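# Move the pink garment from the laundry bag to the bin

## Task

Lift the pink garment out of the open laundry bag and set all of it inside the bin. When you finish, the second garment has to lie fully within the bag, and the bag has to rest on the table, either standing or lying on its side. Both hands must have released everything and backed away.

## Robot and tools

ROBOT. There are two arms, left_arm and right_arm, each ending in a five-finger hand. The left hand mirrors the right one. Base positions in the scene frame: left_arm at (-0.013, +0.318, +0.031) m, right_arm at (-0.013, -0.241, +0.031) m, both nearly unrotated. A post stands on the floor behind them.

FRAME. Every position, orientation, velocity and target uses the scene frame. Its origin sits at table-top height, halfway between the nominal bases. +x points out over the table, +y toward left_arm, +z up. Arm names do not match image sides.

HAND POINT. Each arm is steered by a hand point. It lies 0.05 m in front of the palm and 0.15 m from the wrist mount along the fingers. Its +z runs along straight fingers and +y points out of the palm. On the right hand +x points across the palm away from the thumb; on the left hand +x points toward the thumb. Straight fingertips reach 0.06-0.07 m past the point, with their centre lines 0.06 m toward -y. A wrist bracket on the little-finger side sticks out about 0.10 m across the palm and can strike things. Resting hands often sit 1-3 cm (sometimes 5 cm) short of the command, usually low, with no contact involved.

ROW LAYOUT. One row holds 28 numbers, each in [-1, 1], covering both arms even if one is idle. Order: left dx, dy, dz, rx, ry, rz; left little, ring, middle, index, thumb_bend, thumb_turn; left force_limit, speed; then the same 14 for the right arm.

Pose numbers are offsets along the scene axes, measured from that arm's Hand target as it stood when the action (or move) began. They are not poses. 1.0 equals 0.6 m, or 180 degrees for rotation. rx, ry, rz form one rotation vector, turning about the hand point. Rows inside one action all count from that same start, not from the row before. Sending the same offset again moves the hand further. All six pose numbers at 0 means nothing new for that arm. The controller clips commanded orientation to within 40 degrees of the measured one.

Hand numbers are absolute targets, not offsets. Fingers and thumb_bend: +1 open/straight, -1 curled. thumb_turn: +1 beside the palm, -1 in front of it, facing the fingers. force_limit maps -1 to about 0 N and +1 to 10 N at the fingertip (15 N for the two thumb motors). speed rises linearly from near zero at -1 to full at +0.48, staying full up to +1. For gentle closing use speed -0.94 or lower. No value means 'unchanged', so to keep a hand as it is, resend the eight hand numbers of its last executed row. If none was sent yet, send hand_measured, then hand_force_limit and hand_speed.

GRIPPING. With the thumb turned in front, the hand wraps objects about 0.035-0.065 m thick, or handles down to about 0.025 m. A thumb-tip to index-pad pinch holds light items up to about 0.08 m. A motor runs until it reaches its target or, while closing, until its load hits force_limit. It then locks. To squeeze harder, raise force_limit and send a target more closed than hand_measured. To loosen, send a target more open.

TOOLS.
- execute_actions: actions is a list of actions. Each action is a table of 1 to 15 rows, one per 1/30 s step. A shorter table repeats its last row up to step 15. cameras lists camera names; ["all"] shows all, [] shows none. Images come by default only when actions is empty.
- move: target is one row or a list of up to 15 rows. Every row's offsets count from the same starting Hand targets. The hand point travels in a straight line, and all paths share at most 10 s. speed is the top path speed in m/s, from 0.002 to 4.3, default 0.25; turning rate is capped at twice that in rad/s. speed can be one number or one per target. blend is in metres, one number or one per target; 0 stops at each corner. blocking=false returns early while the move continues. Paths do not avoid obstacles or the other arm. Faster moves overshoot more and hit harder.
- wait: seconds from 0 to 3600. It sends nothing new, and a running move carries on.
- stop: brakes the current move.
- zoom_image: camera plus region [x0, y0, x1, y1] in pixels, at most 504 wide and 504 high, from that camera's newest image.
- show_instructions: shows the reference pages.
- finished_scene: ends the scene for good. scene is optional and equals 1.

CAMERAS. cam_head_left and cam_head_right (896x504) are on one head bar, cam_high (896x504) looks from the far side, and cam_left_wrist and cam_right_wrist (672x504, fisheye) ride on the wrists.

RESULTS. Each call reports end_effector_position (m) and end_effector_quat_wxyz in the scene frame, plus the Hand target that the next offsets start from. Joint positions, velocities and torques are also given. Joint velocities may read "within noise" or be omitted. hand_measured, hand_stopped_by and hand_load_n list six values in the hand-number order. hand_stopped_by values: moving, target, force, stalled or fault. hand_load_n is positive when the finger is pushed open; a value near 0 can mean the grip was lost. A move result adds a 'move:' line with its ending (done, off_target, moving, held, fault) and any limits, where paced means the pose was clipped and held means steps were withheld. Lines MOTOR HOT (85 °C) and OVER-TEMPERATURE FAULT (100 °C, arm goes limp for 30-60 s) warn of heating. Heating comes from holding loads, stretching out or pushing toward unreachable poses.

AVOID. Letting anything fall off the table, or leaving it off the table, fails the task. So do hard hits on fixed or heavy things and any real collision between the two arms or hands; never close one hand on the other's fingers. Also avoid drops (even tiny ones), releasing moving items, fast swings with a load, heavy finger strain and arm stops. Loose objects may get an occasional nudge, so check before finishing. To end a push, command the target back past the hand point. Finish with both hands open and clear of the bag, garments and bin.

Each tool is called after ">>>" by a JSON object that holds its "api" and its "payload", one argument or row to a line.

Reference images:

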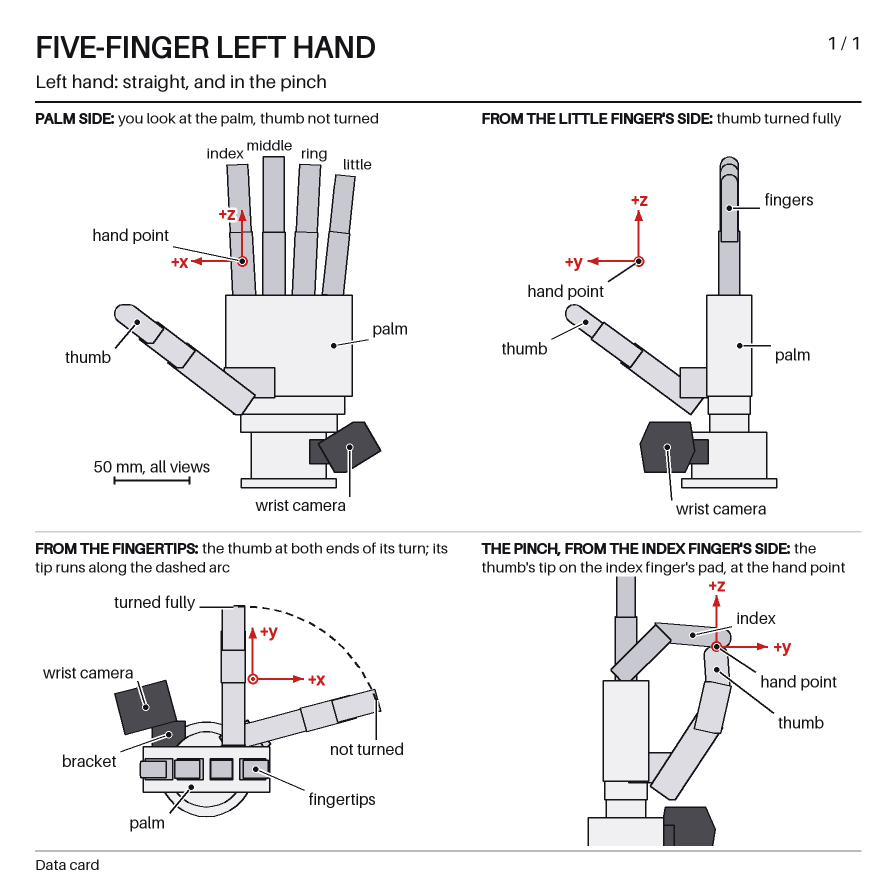

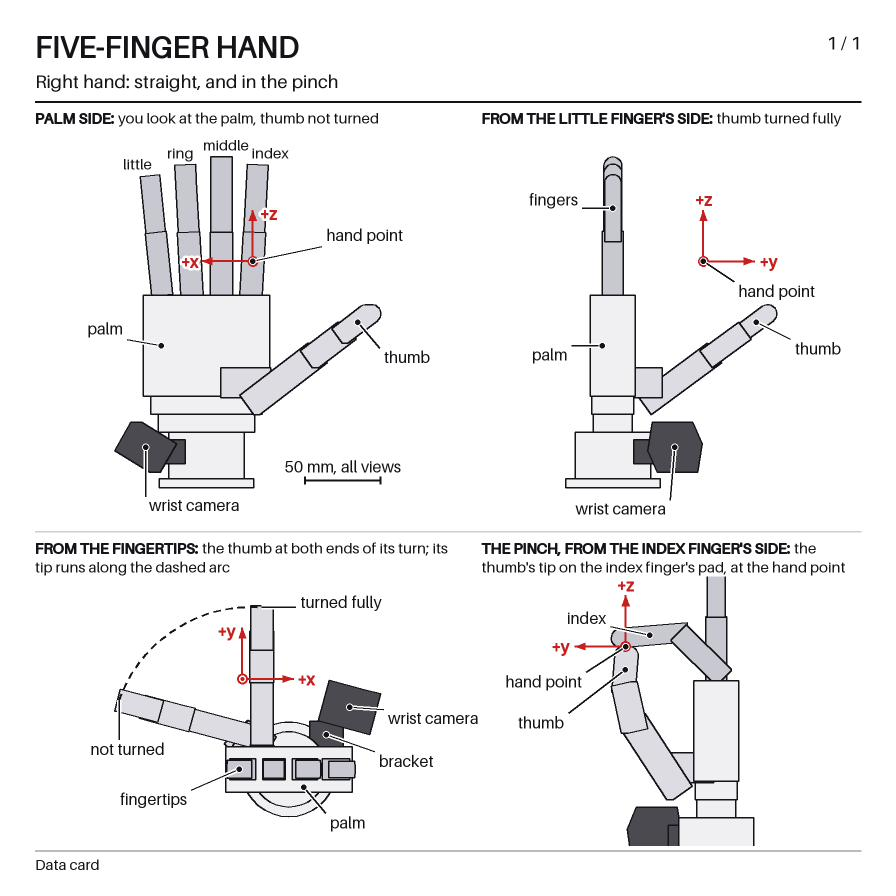

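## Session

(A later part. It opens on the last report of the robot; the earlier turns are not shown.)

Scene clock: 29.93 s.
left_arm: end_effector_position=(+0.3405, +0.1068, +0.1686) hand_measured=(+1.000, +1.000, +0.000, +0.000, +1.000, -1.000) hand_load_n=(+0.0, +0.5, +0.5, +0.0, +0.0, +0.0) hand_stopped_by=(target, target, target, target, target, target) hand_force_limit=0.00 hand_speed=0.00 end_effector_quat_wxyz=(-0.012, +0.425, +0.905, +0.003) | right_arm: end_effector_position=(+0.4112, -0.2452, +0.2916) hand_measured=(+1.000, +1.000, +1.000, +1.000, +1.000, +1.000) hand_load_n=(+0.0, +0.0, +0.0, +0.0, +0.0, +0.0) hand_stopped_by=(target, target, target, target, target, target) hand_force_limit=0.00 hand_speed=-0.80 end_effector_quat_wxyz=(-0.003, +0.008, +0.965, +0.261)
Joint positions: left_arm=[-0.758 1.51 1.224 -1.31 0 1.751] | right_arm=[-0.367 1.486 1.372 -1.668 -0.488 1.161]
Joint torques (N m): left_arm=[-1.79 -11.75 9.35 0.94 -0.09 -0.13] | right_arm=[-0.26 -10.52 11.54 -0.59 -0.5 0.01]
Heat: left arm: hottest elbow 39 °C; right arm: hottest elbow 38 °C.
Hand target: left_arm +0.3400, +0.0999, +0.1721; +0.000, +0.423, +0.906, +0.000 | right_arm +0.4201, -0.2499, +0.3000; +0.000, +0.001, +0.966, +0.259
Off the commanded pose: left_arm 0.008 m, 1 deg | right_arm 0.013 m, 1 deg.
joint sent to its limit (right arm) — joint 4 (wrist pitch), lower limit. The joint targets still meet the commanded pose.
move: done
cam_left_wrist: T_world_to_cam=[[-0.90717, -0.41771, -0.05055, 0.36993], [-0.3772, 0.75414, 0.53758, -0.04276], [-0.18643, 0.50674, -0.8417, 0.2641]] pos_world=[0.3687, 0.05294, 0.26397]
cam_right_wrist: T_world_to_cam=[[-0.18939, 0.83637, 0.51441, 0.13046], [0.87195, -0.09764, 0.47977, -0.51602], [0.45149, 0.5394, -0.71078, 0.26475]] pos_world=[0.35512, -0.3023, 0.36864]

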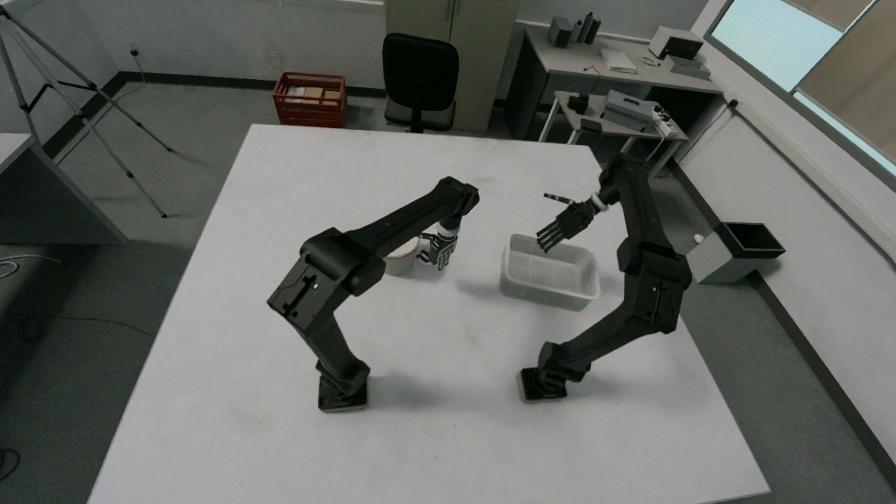

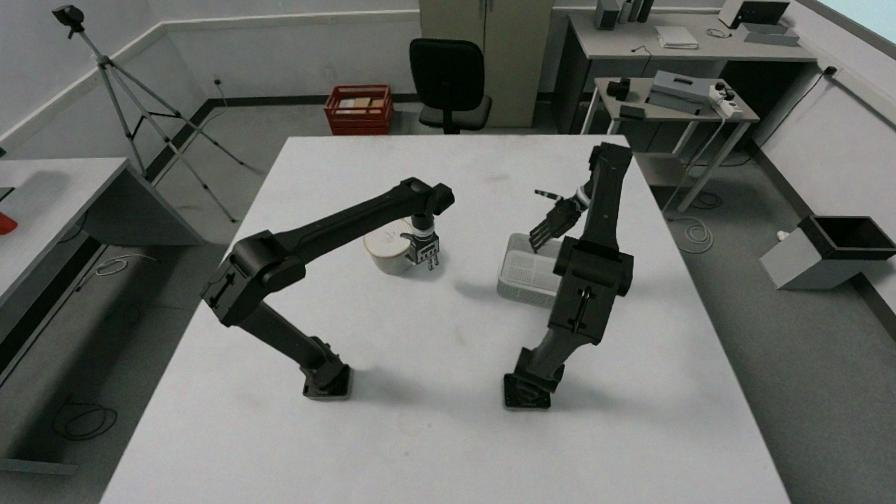

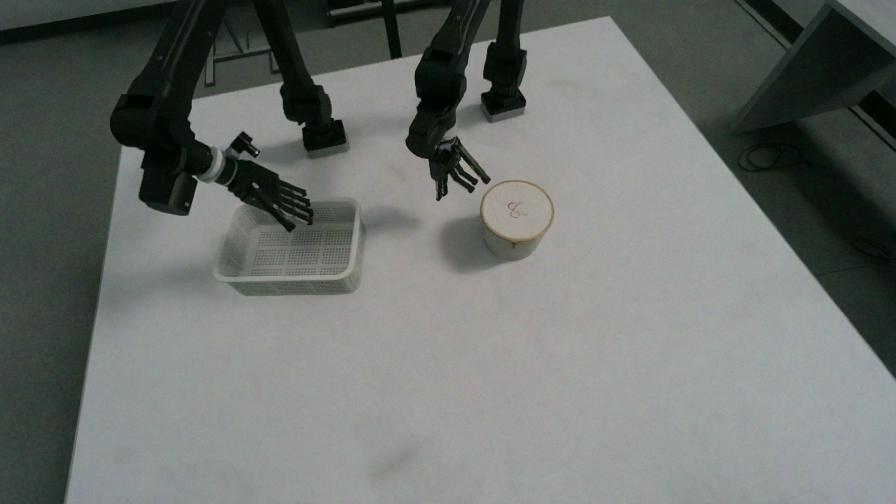

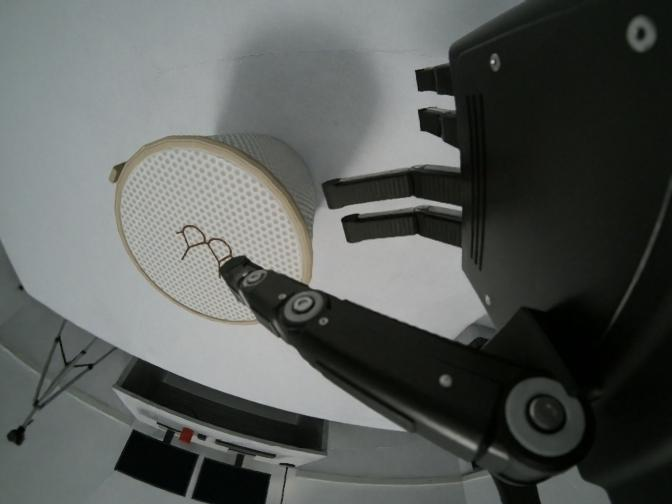

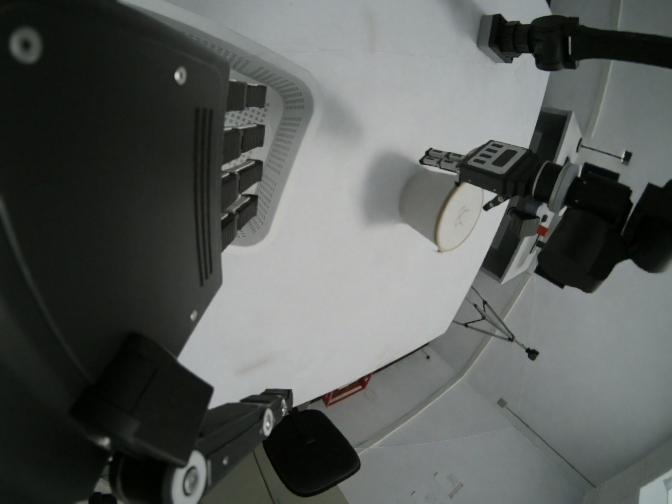

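>>> {"api": "move", "payload": {
  "target": [-0.005,0.027,-0.0643,0,0,0,1,1,0,0,1,-1,0,0,0,0,0,0,0,0,1,1,1,1,1,1,0,-0.8],
  "speed": 0.1,
  "cameras": ["all"]
}}

>>> {"api": "zoom_image", "payload": {
  "camera": "cam_left_wrist",
  "region": [200, 120, 400, 300]
}}

>>> {"api": "zoom_image", "payload": {
  "camera": "cam_right_wrist",
  "region": [380, 130, 530, 260]
}}

>>> {"api": "zoom_image", "payload": {
  "camera": "cam_high",
  "region": [420, 120, 560, 260]
}}

Scene clock: 34.43 s.
left_arm: end_effector_position=(+0.3306, +0.1151, +0.1306) hand_measured=(+1.000, +1.000, +0.000, +0.000, +1.000, -1.000) hand_load_n=(+0.0, +0.0, +0.0, +0.0, +0.0, +0.0) hand_stopped_by=(target, target, target, target, target, target) hand_force_limit=0.00 hand_speed=0.00 end_effector_quat_wxyz=(-0.012, +0.424, +0.905, +0.003) | right_arm: end_effector_position=(+0.4112, -0.2452, +0.2916) hand_measured=(+1.000, +1.000, +1.000, +1.000, +1.000, +1.000) hand_load_n=(+0.0, +0.0, +0.0, +0.0, +0.0, +0.0) hand_stopped_by=(target, target, target, target, target, target) hand_force_limit=0.00 hand_speed=-0.80 end_effector_quat_wxyz=(-0.003, +0.008, +0.965, +0.261)
Joint positions: left_arm=[-0.758 1.51 1.119 -1.204 0 1.751] | right_arm=[-0.367 1.486 1.372 -1.668 -0.488 1.161]
Joint torques (N m): left_arm=[0.15 -11.28 8.8 0.68 -0.06 0.14] | right_arm=[-0.32 -10.52 11.55 -0.58 -0.5 0.01]
Heat: left arm: hottest elbow 38 °C; right arm: hottest elbow 39 °C.
Hand target: left_arm +0.3371, +0.1161, +0.1335; +0.000, +0.423, +0.906, +0.000 | right_arm +0.4201, -0.2499, +0.3000; +0.000, +0.001, +0.966, +0.259
Off the commanded pose: left_arm 0.007 m, 1 deg | right_arm 0.013 m, 1 deg.
joint sent to its limit (right arm) — joint 4 (wrist pitch), lower limit. The joint targets still meet the commanded pose.
move: done
cam_left_wrist: T_world_to_cam=[[-0.90697, -0.41808, -0.0512, 0.36255], [-0.37809, 0.75453, 0.5364, -0.03192], [-0.18563, 0.50585, -0.84241, 0.226]] pos_world=[0.3587, 0.06134, 0.22607]
cam_right_wrist: T_world_to_cam=[[-0.18939, 0.83637, 0.51441, 0.13046], [0.87195, -0.09764, 0.47977, -0.51602], [0.45149, 0.5394, -0.71078, 0.26475]] pos_world=[0.35512, -0.3023, 0.36864]

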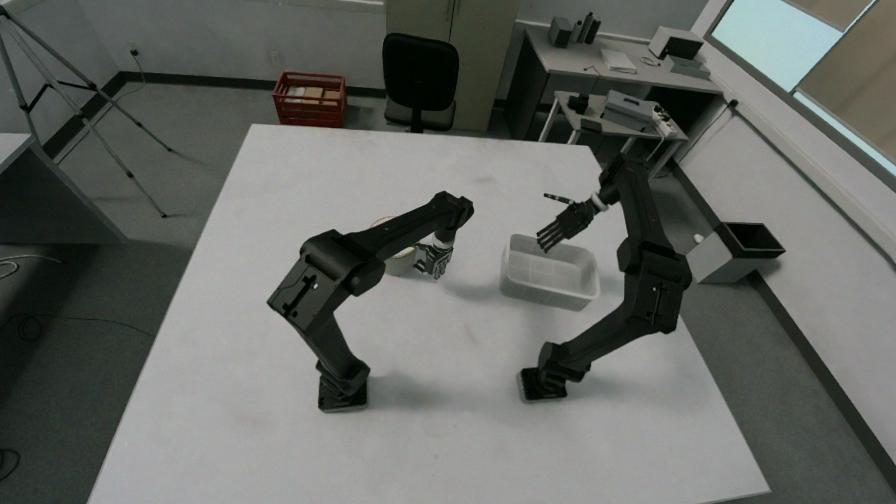

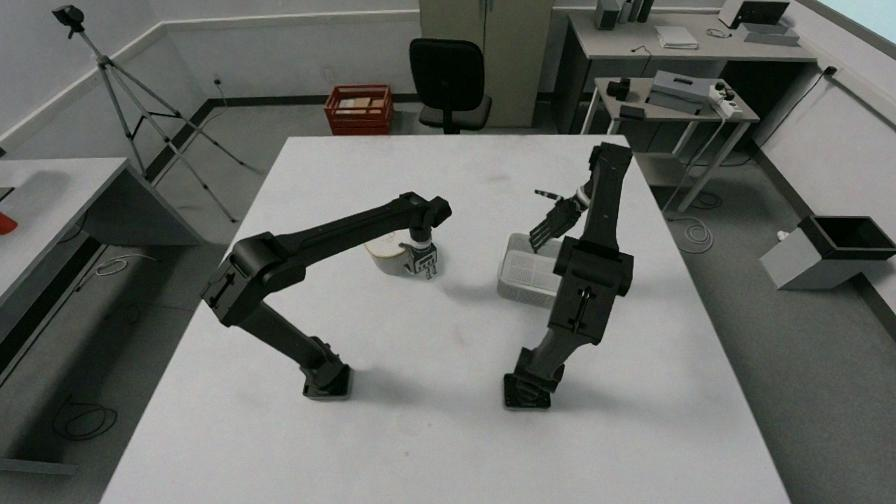

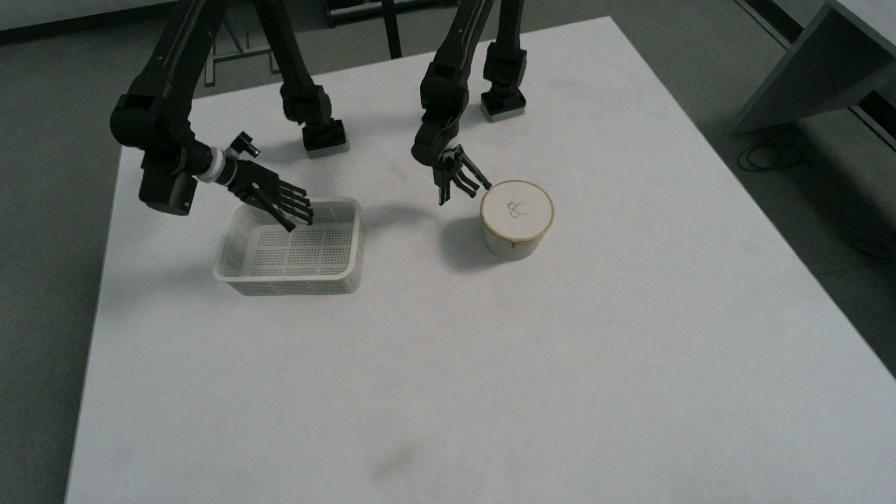

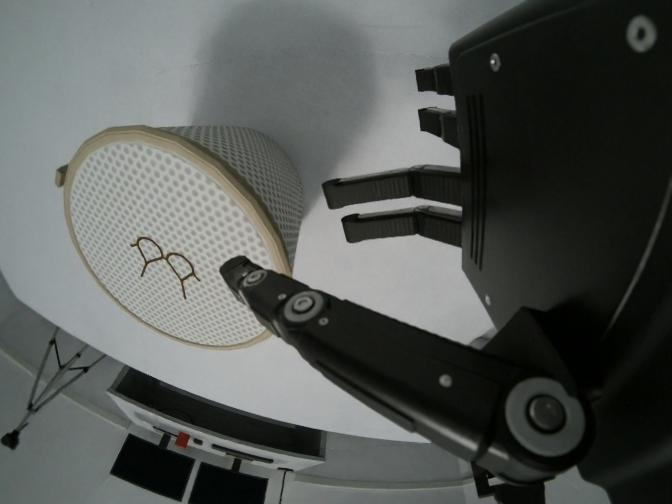

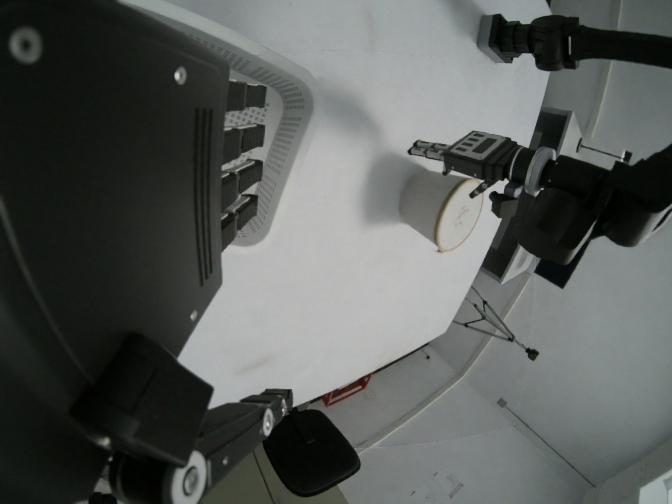

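Scaled by 2.520 from the camera's image (finer frame: 960x720).

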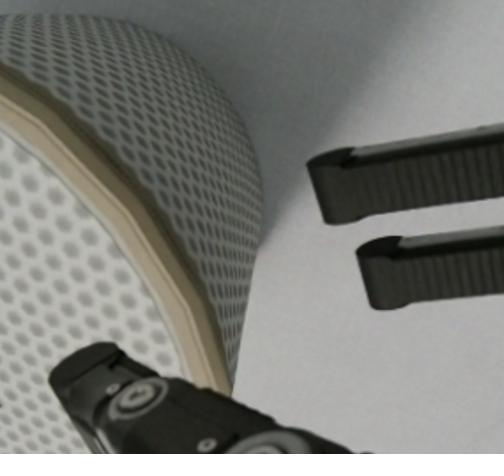

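Scaled by 3.360 from the camera's image (finer frame: 960x720).

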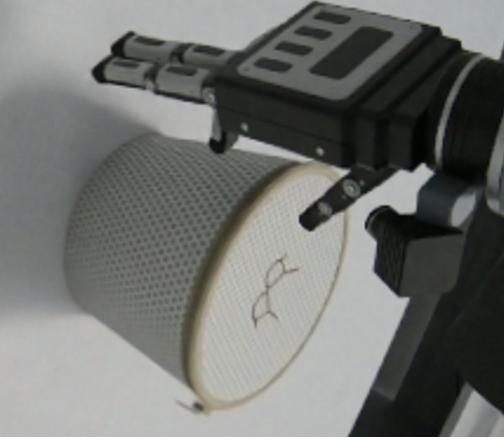

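Scaled by 3.600 from the camera's image (finer frame: 1280x720).

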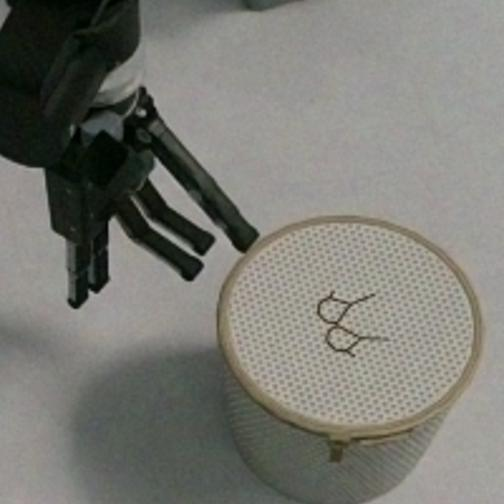

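>>> {"api": "move", "payload": {
  "target": [0.0333,0.0327,-0.0167,0,0,0,1,1,0,0,1,-1,0,0,0,0,0,0,0,0,1,1,1,1,1,1,0,-0.8],
  "speed": 0.06,
  "cameras": ["all"]
}}

>>> {"api": "zoom_image", "payload": {
  "camera": "cam_left_wrist",
  "region": [200, 120, 400, 300]
}}

>>> {"api": "zoom_image", "payload": {
  "camera": "cam_right_wrist",
  "region": [380, 130, 530, 260]
}}

>>> {"api": "zoom_image", "payload": {
  "camera": "cam_high",
  "region": [420, 120, 560, 260]
}}

Scene clock: 37.97 s.
left_arm: end_effector_position=(+0.3501, +0.1338, +0.1280) hand_measured=(+1.000, +1.000, +0.000, +0.000, +1.000, -1.000) hand_load_n=(+0.0, +0.0, +0.0, +0.0, +0.0, +0.0) hand_stopped_by=(target, target, target, target, target, target) hand_force_limit=0.00 hand_speed=0.00 end_effector_quat_wxyz=(-0.002, +0.421, +0.907, +0.000) | right_arm: end_effector_position=(+0.4112, -0.2452, +0.2916) hand_measured=(+1.000, +1.000, +1.000, +1.000, +1.000, +1.000) hand_load_n=(+0.0, -0.5, +0.0, +0.0, +0.0, +0.0) hand_stopped_by=(target, target, target, target, target, target) hand_force_limit=0.00 hand_speed=-0.80 end_effector_quat_wxyz=(-0.003, +0.008, +0.965, +0.261)
Joint positions: left_arm=[-0.693 1.51 1.113 -1.178 0 1.807] | right_arm=[-0.367 1.486 1.372 -1.668 -0.488 1.161]
Joint torques (N m): left_arm=[0.38 -9.58 8.83 0.8 -0.11 0.22] | right_arm=[-0.32 -10.58 11.55 -0.59 -0.5 0]
Heat: left arm: hottest elbow 38 °C; right arm: hottest elbow 39 °C.
Hand target: left_arm +0.3570, +0.1358, +0.1234; +0.000, +0.423, +0.906, +0.000 | right_arm +0.4201, -0.2499, +0.3000; +0.000, +0.001, +0.966, +0.259
Off the commanded pose: left_arm 0.008 m, 0 deg | right_arm 0.013 m, 1 deg.
joint sent to its limit (right arm) — joint 4 (wrist pitch), lower limit. The joint targets still meet the commanded pose.
move: done
cam_left_wrist: T_world_to_cam=[[-0.9026, -0.42638, -0.05936, 0.38861], [-0.39233, 0.75797, 0.52111, -0.03086], [-0.1772, 0.49364, -0.85142, 0.21776]] pos_world=[0.37724, 0.08159, 0.22456]
cam_right_wrist: T_world_to_cam=[[-0.18939, 0.83637, 0.51441, 0.13046], [0.87195, -0.09764, 0.47977, -0.51602], [0.45149, 0.5394, -0.71078, 0.26475]] pos_world=[0.35512, -0.3023, 0.36864]

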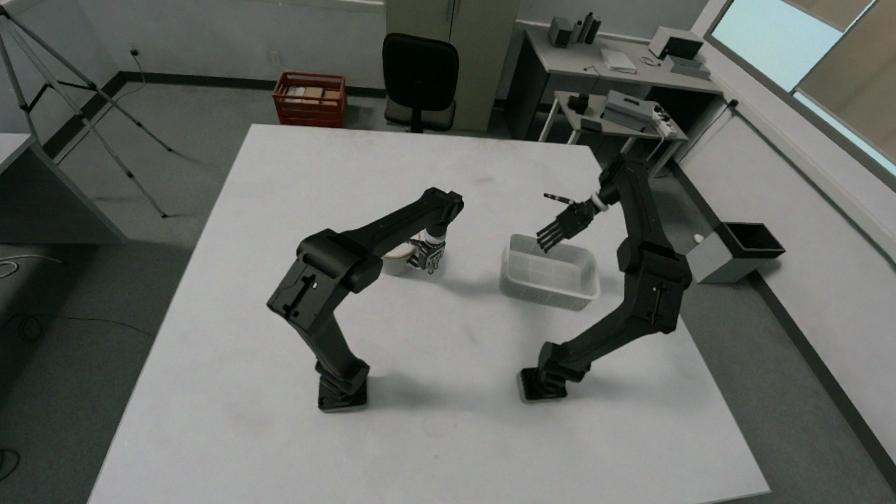

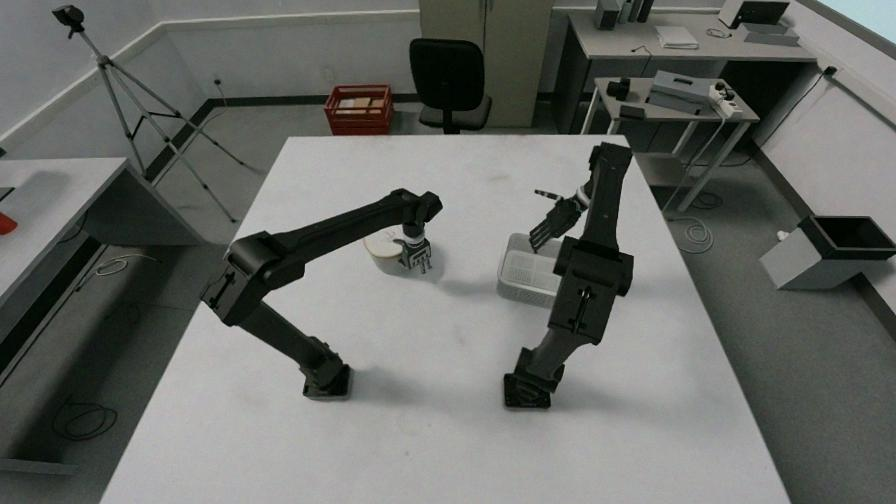

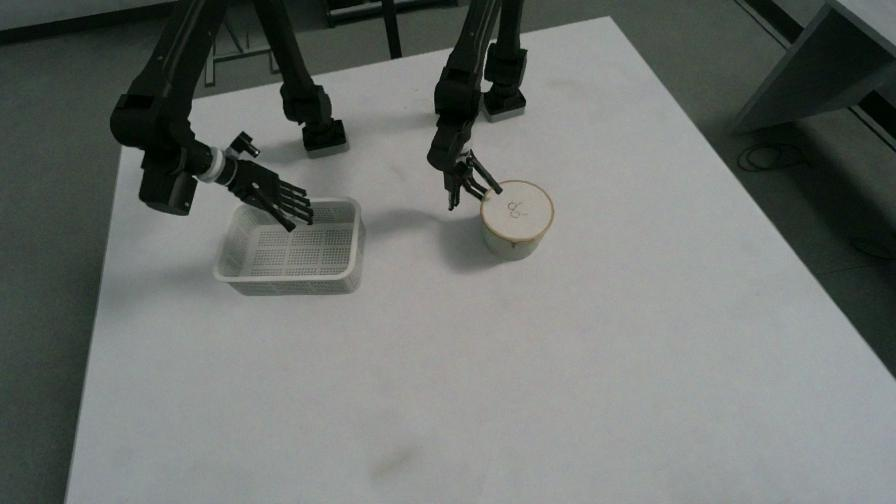

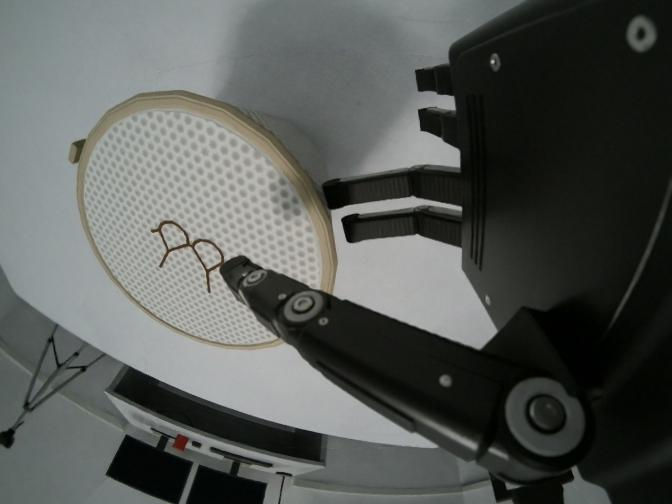

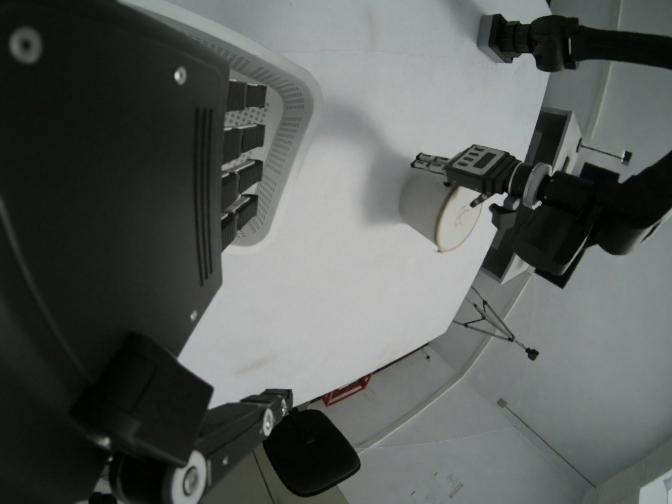

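Scaled by 2.520 from the camera's image (finer frame: 960x720).

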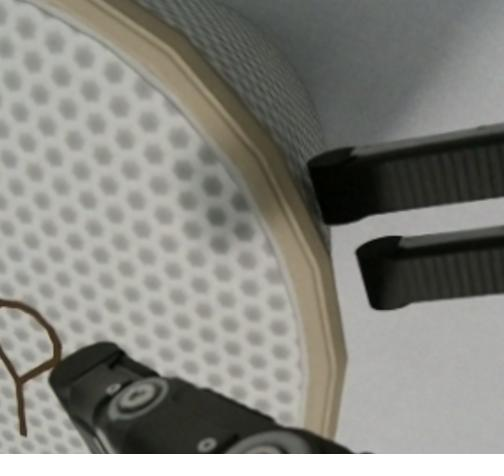

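Scaled by 3.360 from the camera's image (finer frame: 960x720).

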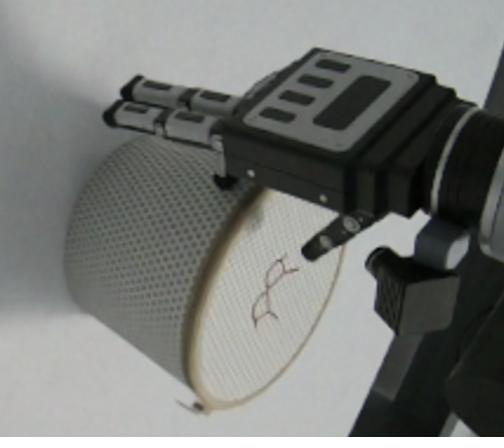

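Scaled by 3.600 from the camera's image (finer frame: 1280x720).

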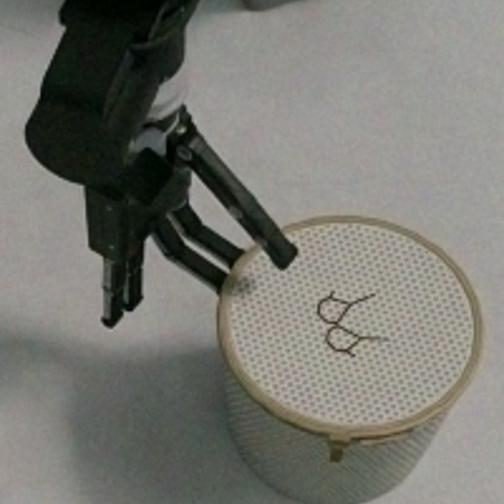

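>>> {"api": "zoom_image", "payload": {
  "camera": "cam_high",
  "region": [465, 165, 525, 215]
}}

>>> {"api": "zoom_image", "payload": {
  "camera": "cam_right_wrist",
  "region": [420, 160, 480, 220]
}}

>>> {"api": "zoom_image", "payload": {
  "camera": "cam_head_right",
  "region": [375, 220, 445, 280]
}}

Scaled by 8.400 from the camera's image (finer frame: 1280x720).

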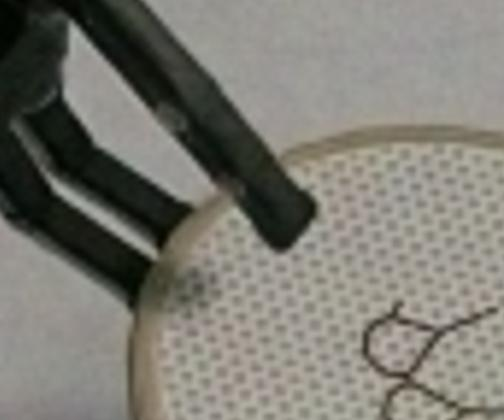

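Scaled by 8.400 from the camera's image (finer frame: 960x720).

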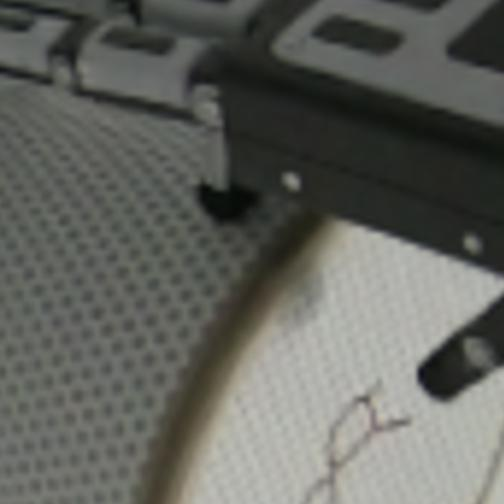

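Scaled by 7.200 from the camera's image (finer frame: 1280x720).

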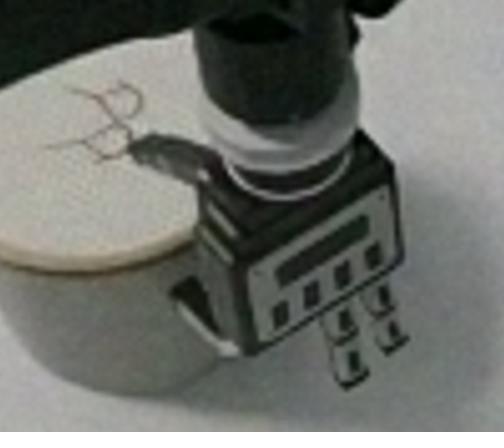

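>>> {"api": "move", "payload": {
  "target": [0.0167,0.0133,0.003,0,0,0,1,1,0,0,1,-1,0,0,0,0,0,0,0,0,1,1,1,1,1,1,0,-0.8],
  "speed": 0.05,
  "cameras": ["cam_left_wrist","cam_right_wrist","cam_high","cam_head_right"]
}}

>>> {"api": "zoom_image", "payload": {
  "camera": "cam_left_wrist",
  "region": [200, 120, 400, 300]
}}

>>> {"api": "zoom_image", "payload": {
  "camera": "cam_right_wrist",
  "region": [400, 140, 490, 230]
}}

Scene clock: 40.17 s.
left_arm: end_effector_position=(+0.3567, +0.1432, +0.1256) hand_measured=(+1.000, +1.000, +0.000, +0.000, +1.000, -1.000) hand_load_n=(+0.0, +0.0, +0.0, +0.0, -0.5, +0.0) hand_stopped_by=(target, target, target, target, target, target) hand_force_limit=0.00 hand_speed=0.00 end_effector_quat_wxyz=(-0.005, +0.421, +0.907, +0.001) | right_arm: end_effector_position=(+0.4112, -0.2452, +0.2916) hand_measured=(+1.000, +1.000, +1.000, +1.000, +1.000, +1.000) hand_load_n=(+0.0, +0.0, +0.0, +0.0, +0.0, +0.0) hand_stopped_by=(target, target, target, target, target, target) hand_force_limit=0.00 hand_speed=-0.80 end_effector_quat_wxyz=(-0.003, +0.008, +0.965, +0.261)
Joint positions: left_arm=[-0.666 1.516 1.113 -1.178 0 1.836] | right_arm=[-0.367 1.486 1.372 -1.668 -0.488 1.161]
Joint torques (N m): left_arm=[0.91 -9.35 10.17 0.34 -0.1 0.22] | right_arm=[-0.32 -10.52 11.55 -0.58 -0.5 0]
Heat: left arm: hottest elbow 39 °C; right arm: hottest elbow 40 °C.
Hand target: left_arm +0.3670, +0.1438, +0.1252; +0.000, +0.423, +0.906, +0.000 | right_arm +0.4201, -0.2499, +0.3000; +0.000, +0.001, +0.966, +0.259
Off the commanded pose: left_arm 0.010 m, 1 deg | right_arm 0.013 m, 1 deg.
joint sent to its limit (right arm) — joint 4 (wrist pitch), lower limit. The joint targets still meet the commanded pose.
move: done
cam_left_wrist: T_world_to_cam=[[-0.90356, -0.42478, -0.05609, 0.3981], [-0.38844, 0.75685, 0.52564, -0.03594], [-0.18083, 0.49673, -0.84886, 0.2128]] pos_world=[0.38422, 0.09061, 0.22186]
cam_right_wrist: T_world_to_cam=[[-0.18939, 0.83637, 0.51441, 0.13046], [0.87195, -0.09764, 0.47977, -0.51602], [0.45149, 0.5394, -0.71078, 0.26475]] pos_world=[0.35512, -0.3023, 0.36864]
Images, in order (width x height): cam_head_right 896x504, cam_high 896x504, cam_left_wrist 672x504, cam_right_wrist 672x504.

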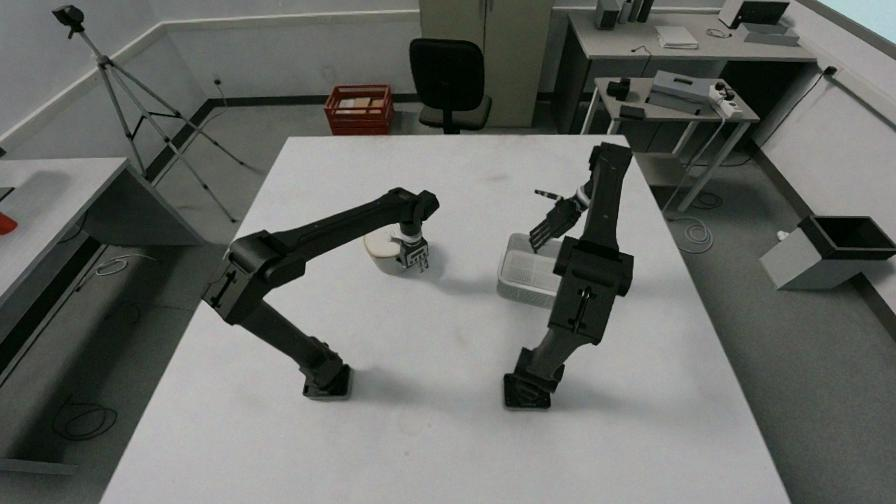

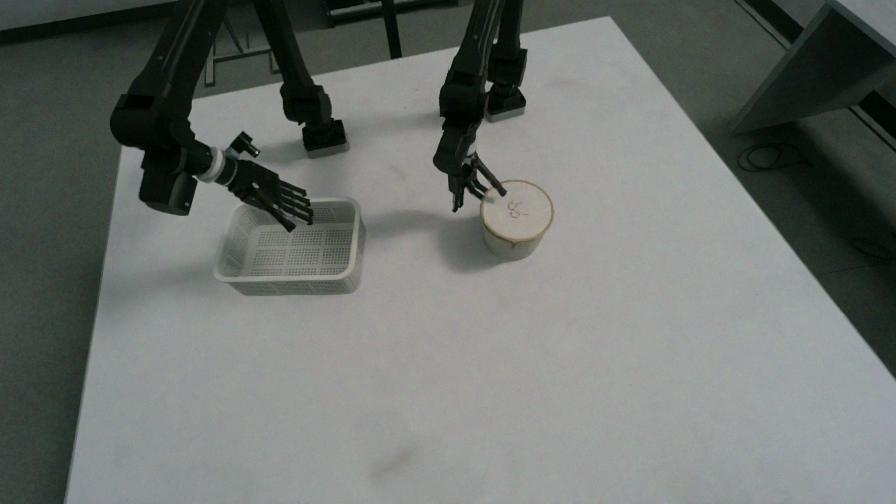

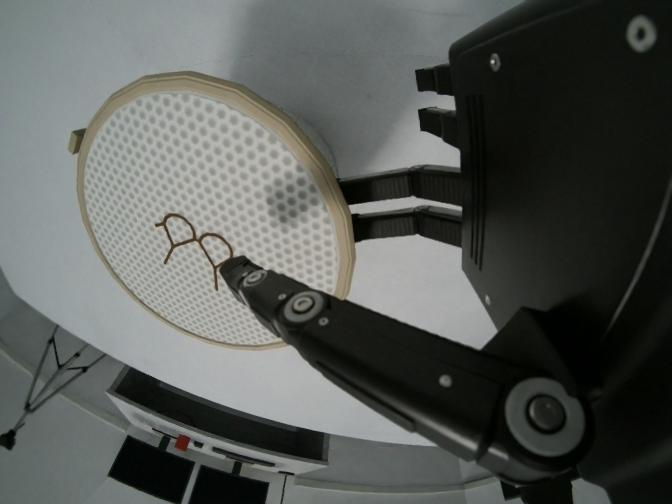

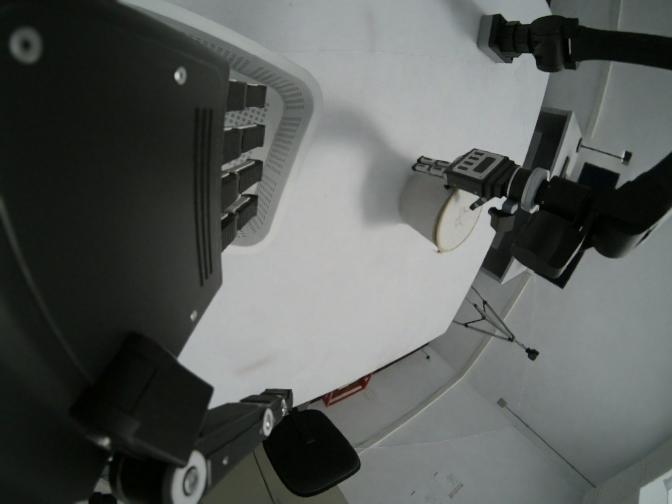

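Scaled by 2.520 from the camera's image (finer frame: 960x720).

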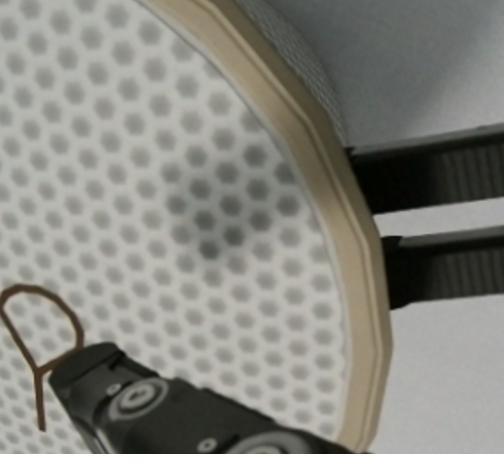

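Scaled by 5.600 from the camera's image (finer frame: 960x720).

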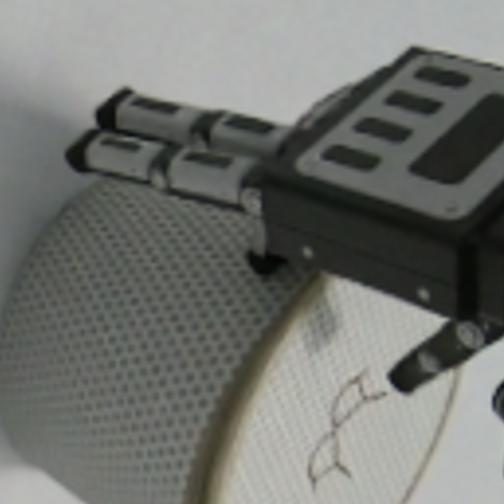

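>>> {"api": "move", "payload": {
  "target": [0.003,0.003,0.03,0,0,0,1,1,0,0,1,-1,0,0,0,0,0,0,0,0,1,1,1,1,1,1,0,-0.8],
  "speed": 0.04,
  "cameras": ["cam_left_wrist","cam_right_wrist","cam_high"]
}}

>>> {"api": "zoom_image", "payload": {
  "camera": "cam_left_wrist",
  "region": [200, 120, 400, 300]
}}

>>> {"api": "zoom_image", "payload": {
  "camera": "cam_right_wrist",
  "region": [400, 140, 490, 230]
}}

Scene clock: 41.47 s.
left_arm: end_effector_position=(+0.3536, +0.1472, +0.1275) hand_measured=(+1.000, +1.000, +0.000, +0.000, +1.000, -1.000) hand_load_n=(+0.0, +0.0, +0.5, +0.0, -0.5, +0.0) hand_stopped_by=(target, target, target, target, target, target) hand_force_limit=0.00 hand_speed=0.00 end_effector_quat_wxyz=(-0.015, +0.423, +0.906, +0.002) | right_arm: end_effector_position=(+0.4112, -0.2452, +0.2916) hand_measured=(+1.000, +1.000, +1.000, +1.000, +1.000, +1.000) hand_load_n=(+0.0, +0.0, +0.0, +0.0, +0.0, +0.0) hand_stopped_by=(target, target, target, target, target, target) hand_force_limit=0.00 hand_speed=-0.80 end_effector_quat_wxyz=(-0.003, +0.008, +0.965, +0.261)
Joint positions: left_arm=[-0.662 1.516 1.117 -1.203 0 1.843] | right_arm=[-0.367 1.486 1.372 -1.668 -0.488 1.161]
Joint torques (N m): left_arm=[0.73 -11.28 12.46 -0.4 -0.11 0.25] | right_arm=[-0.26 -10.52 11.54 -0.59 -0.5 0.01]
Heat: left arm: hottest elbow 39 °C; right arm: hottest elbow 40 °C.
Hand target: left_arm +0.3688, +0.1456, +0.1433; +0.000, +0.423, +0.906, +0.000 | right_arm +0.4201, -0.2499, +0.3000; +0.000, +0.001, +0.966, +0.259
Off the commanded pose: left_arm 0.022 m, 2 deg | right_arm 0.013 m, 1 deg.
joint sent to its limit (right arm) — joint 4 (wrist pitch), lower limit. The joint targets still meet the commanded pose.
move: off_target (left_arm)
cam_left_wrist: T_world_to_cam=[[-0.90572, -0.42143, -0.04541, 0.39595], [-0.3769, 0.7517, 0.5412, -0.04649], [-0.19394, 0.50729, -0.83967, 0.21382]] pos_world=[0.38257, 0.09334, 0.22268]
cam_right_wrist: T_world_to_cam=[[-0.18939, 0.83637, 0.51441, 0.13046], [0.87195, -0.09764, 0.47977, -0.51602], [0.45149, 0.5394, -0.71078, 0.26475]] pos_world=[0.35512, -0.3023, 0.36864]
Images, in order (width x height): cam_high 896x504, cam_left_wrist 672x504, cam_right_wrist 672x504.

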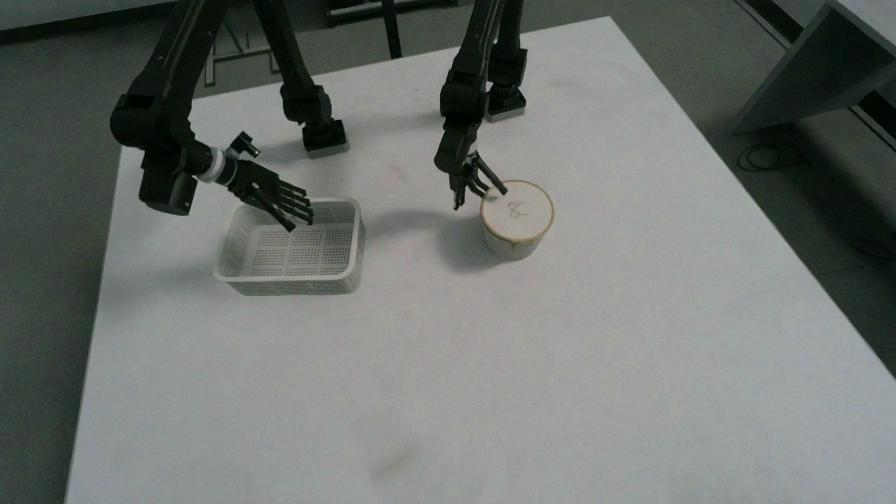

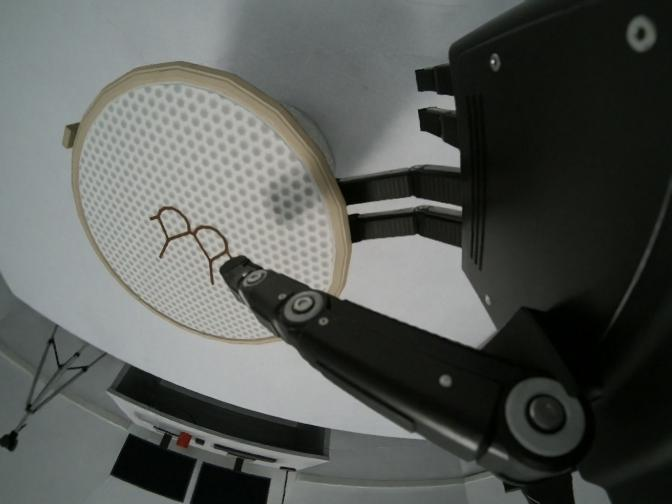

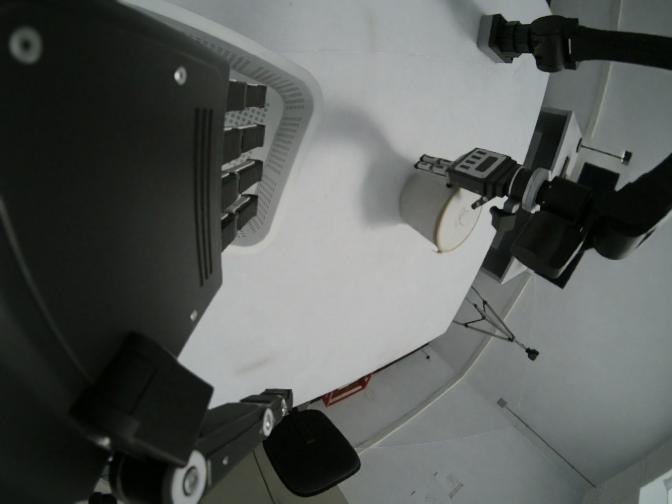

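Scaled by 2.520 from the camera's image (finer frame: 960x720).

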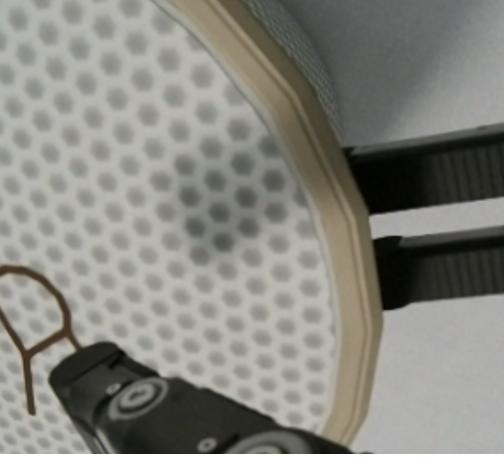

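Scaled by 5.600 from the camera's image (finer frame: 960x720).

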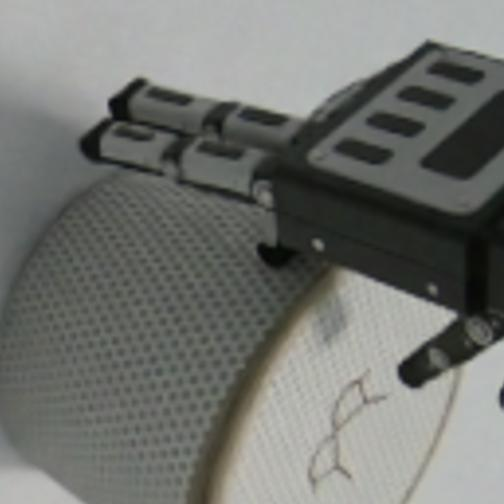

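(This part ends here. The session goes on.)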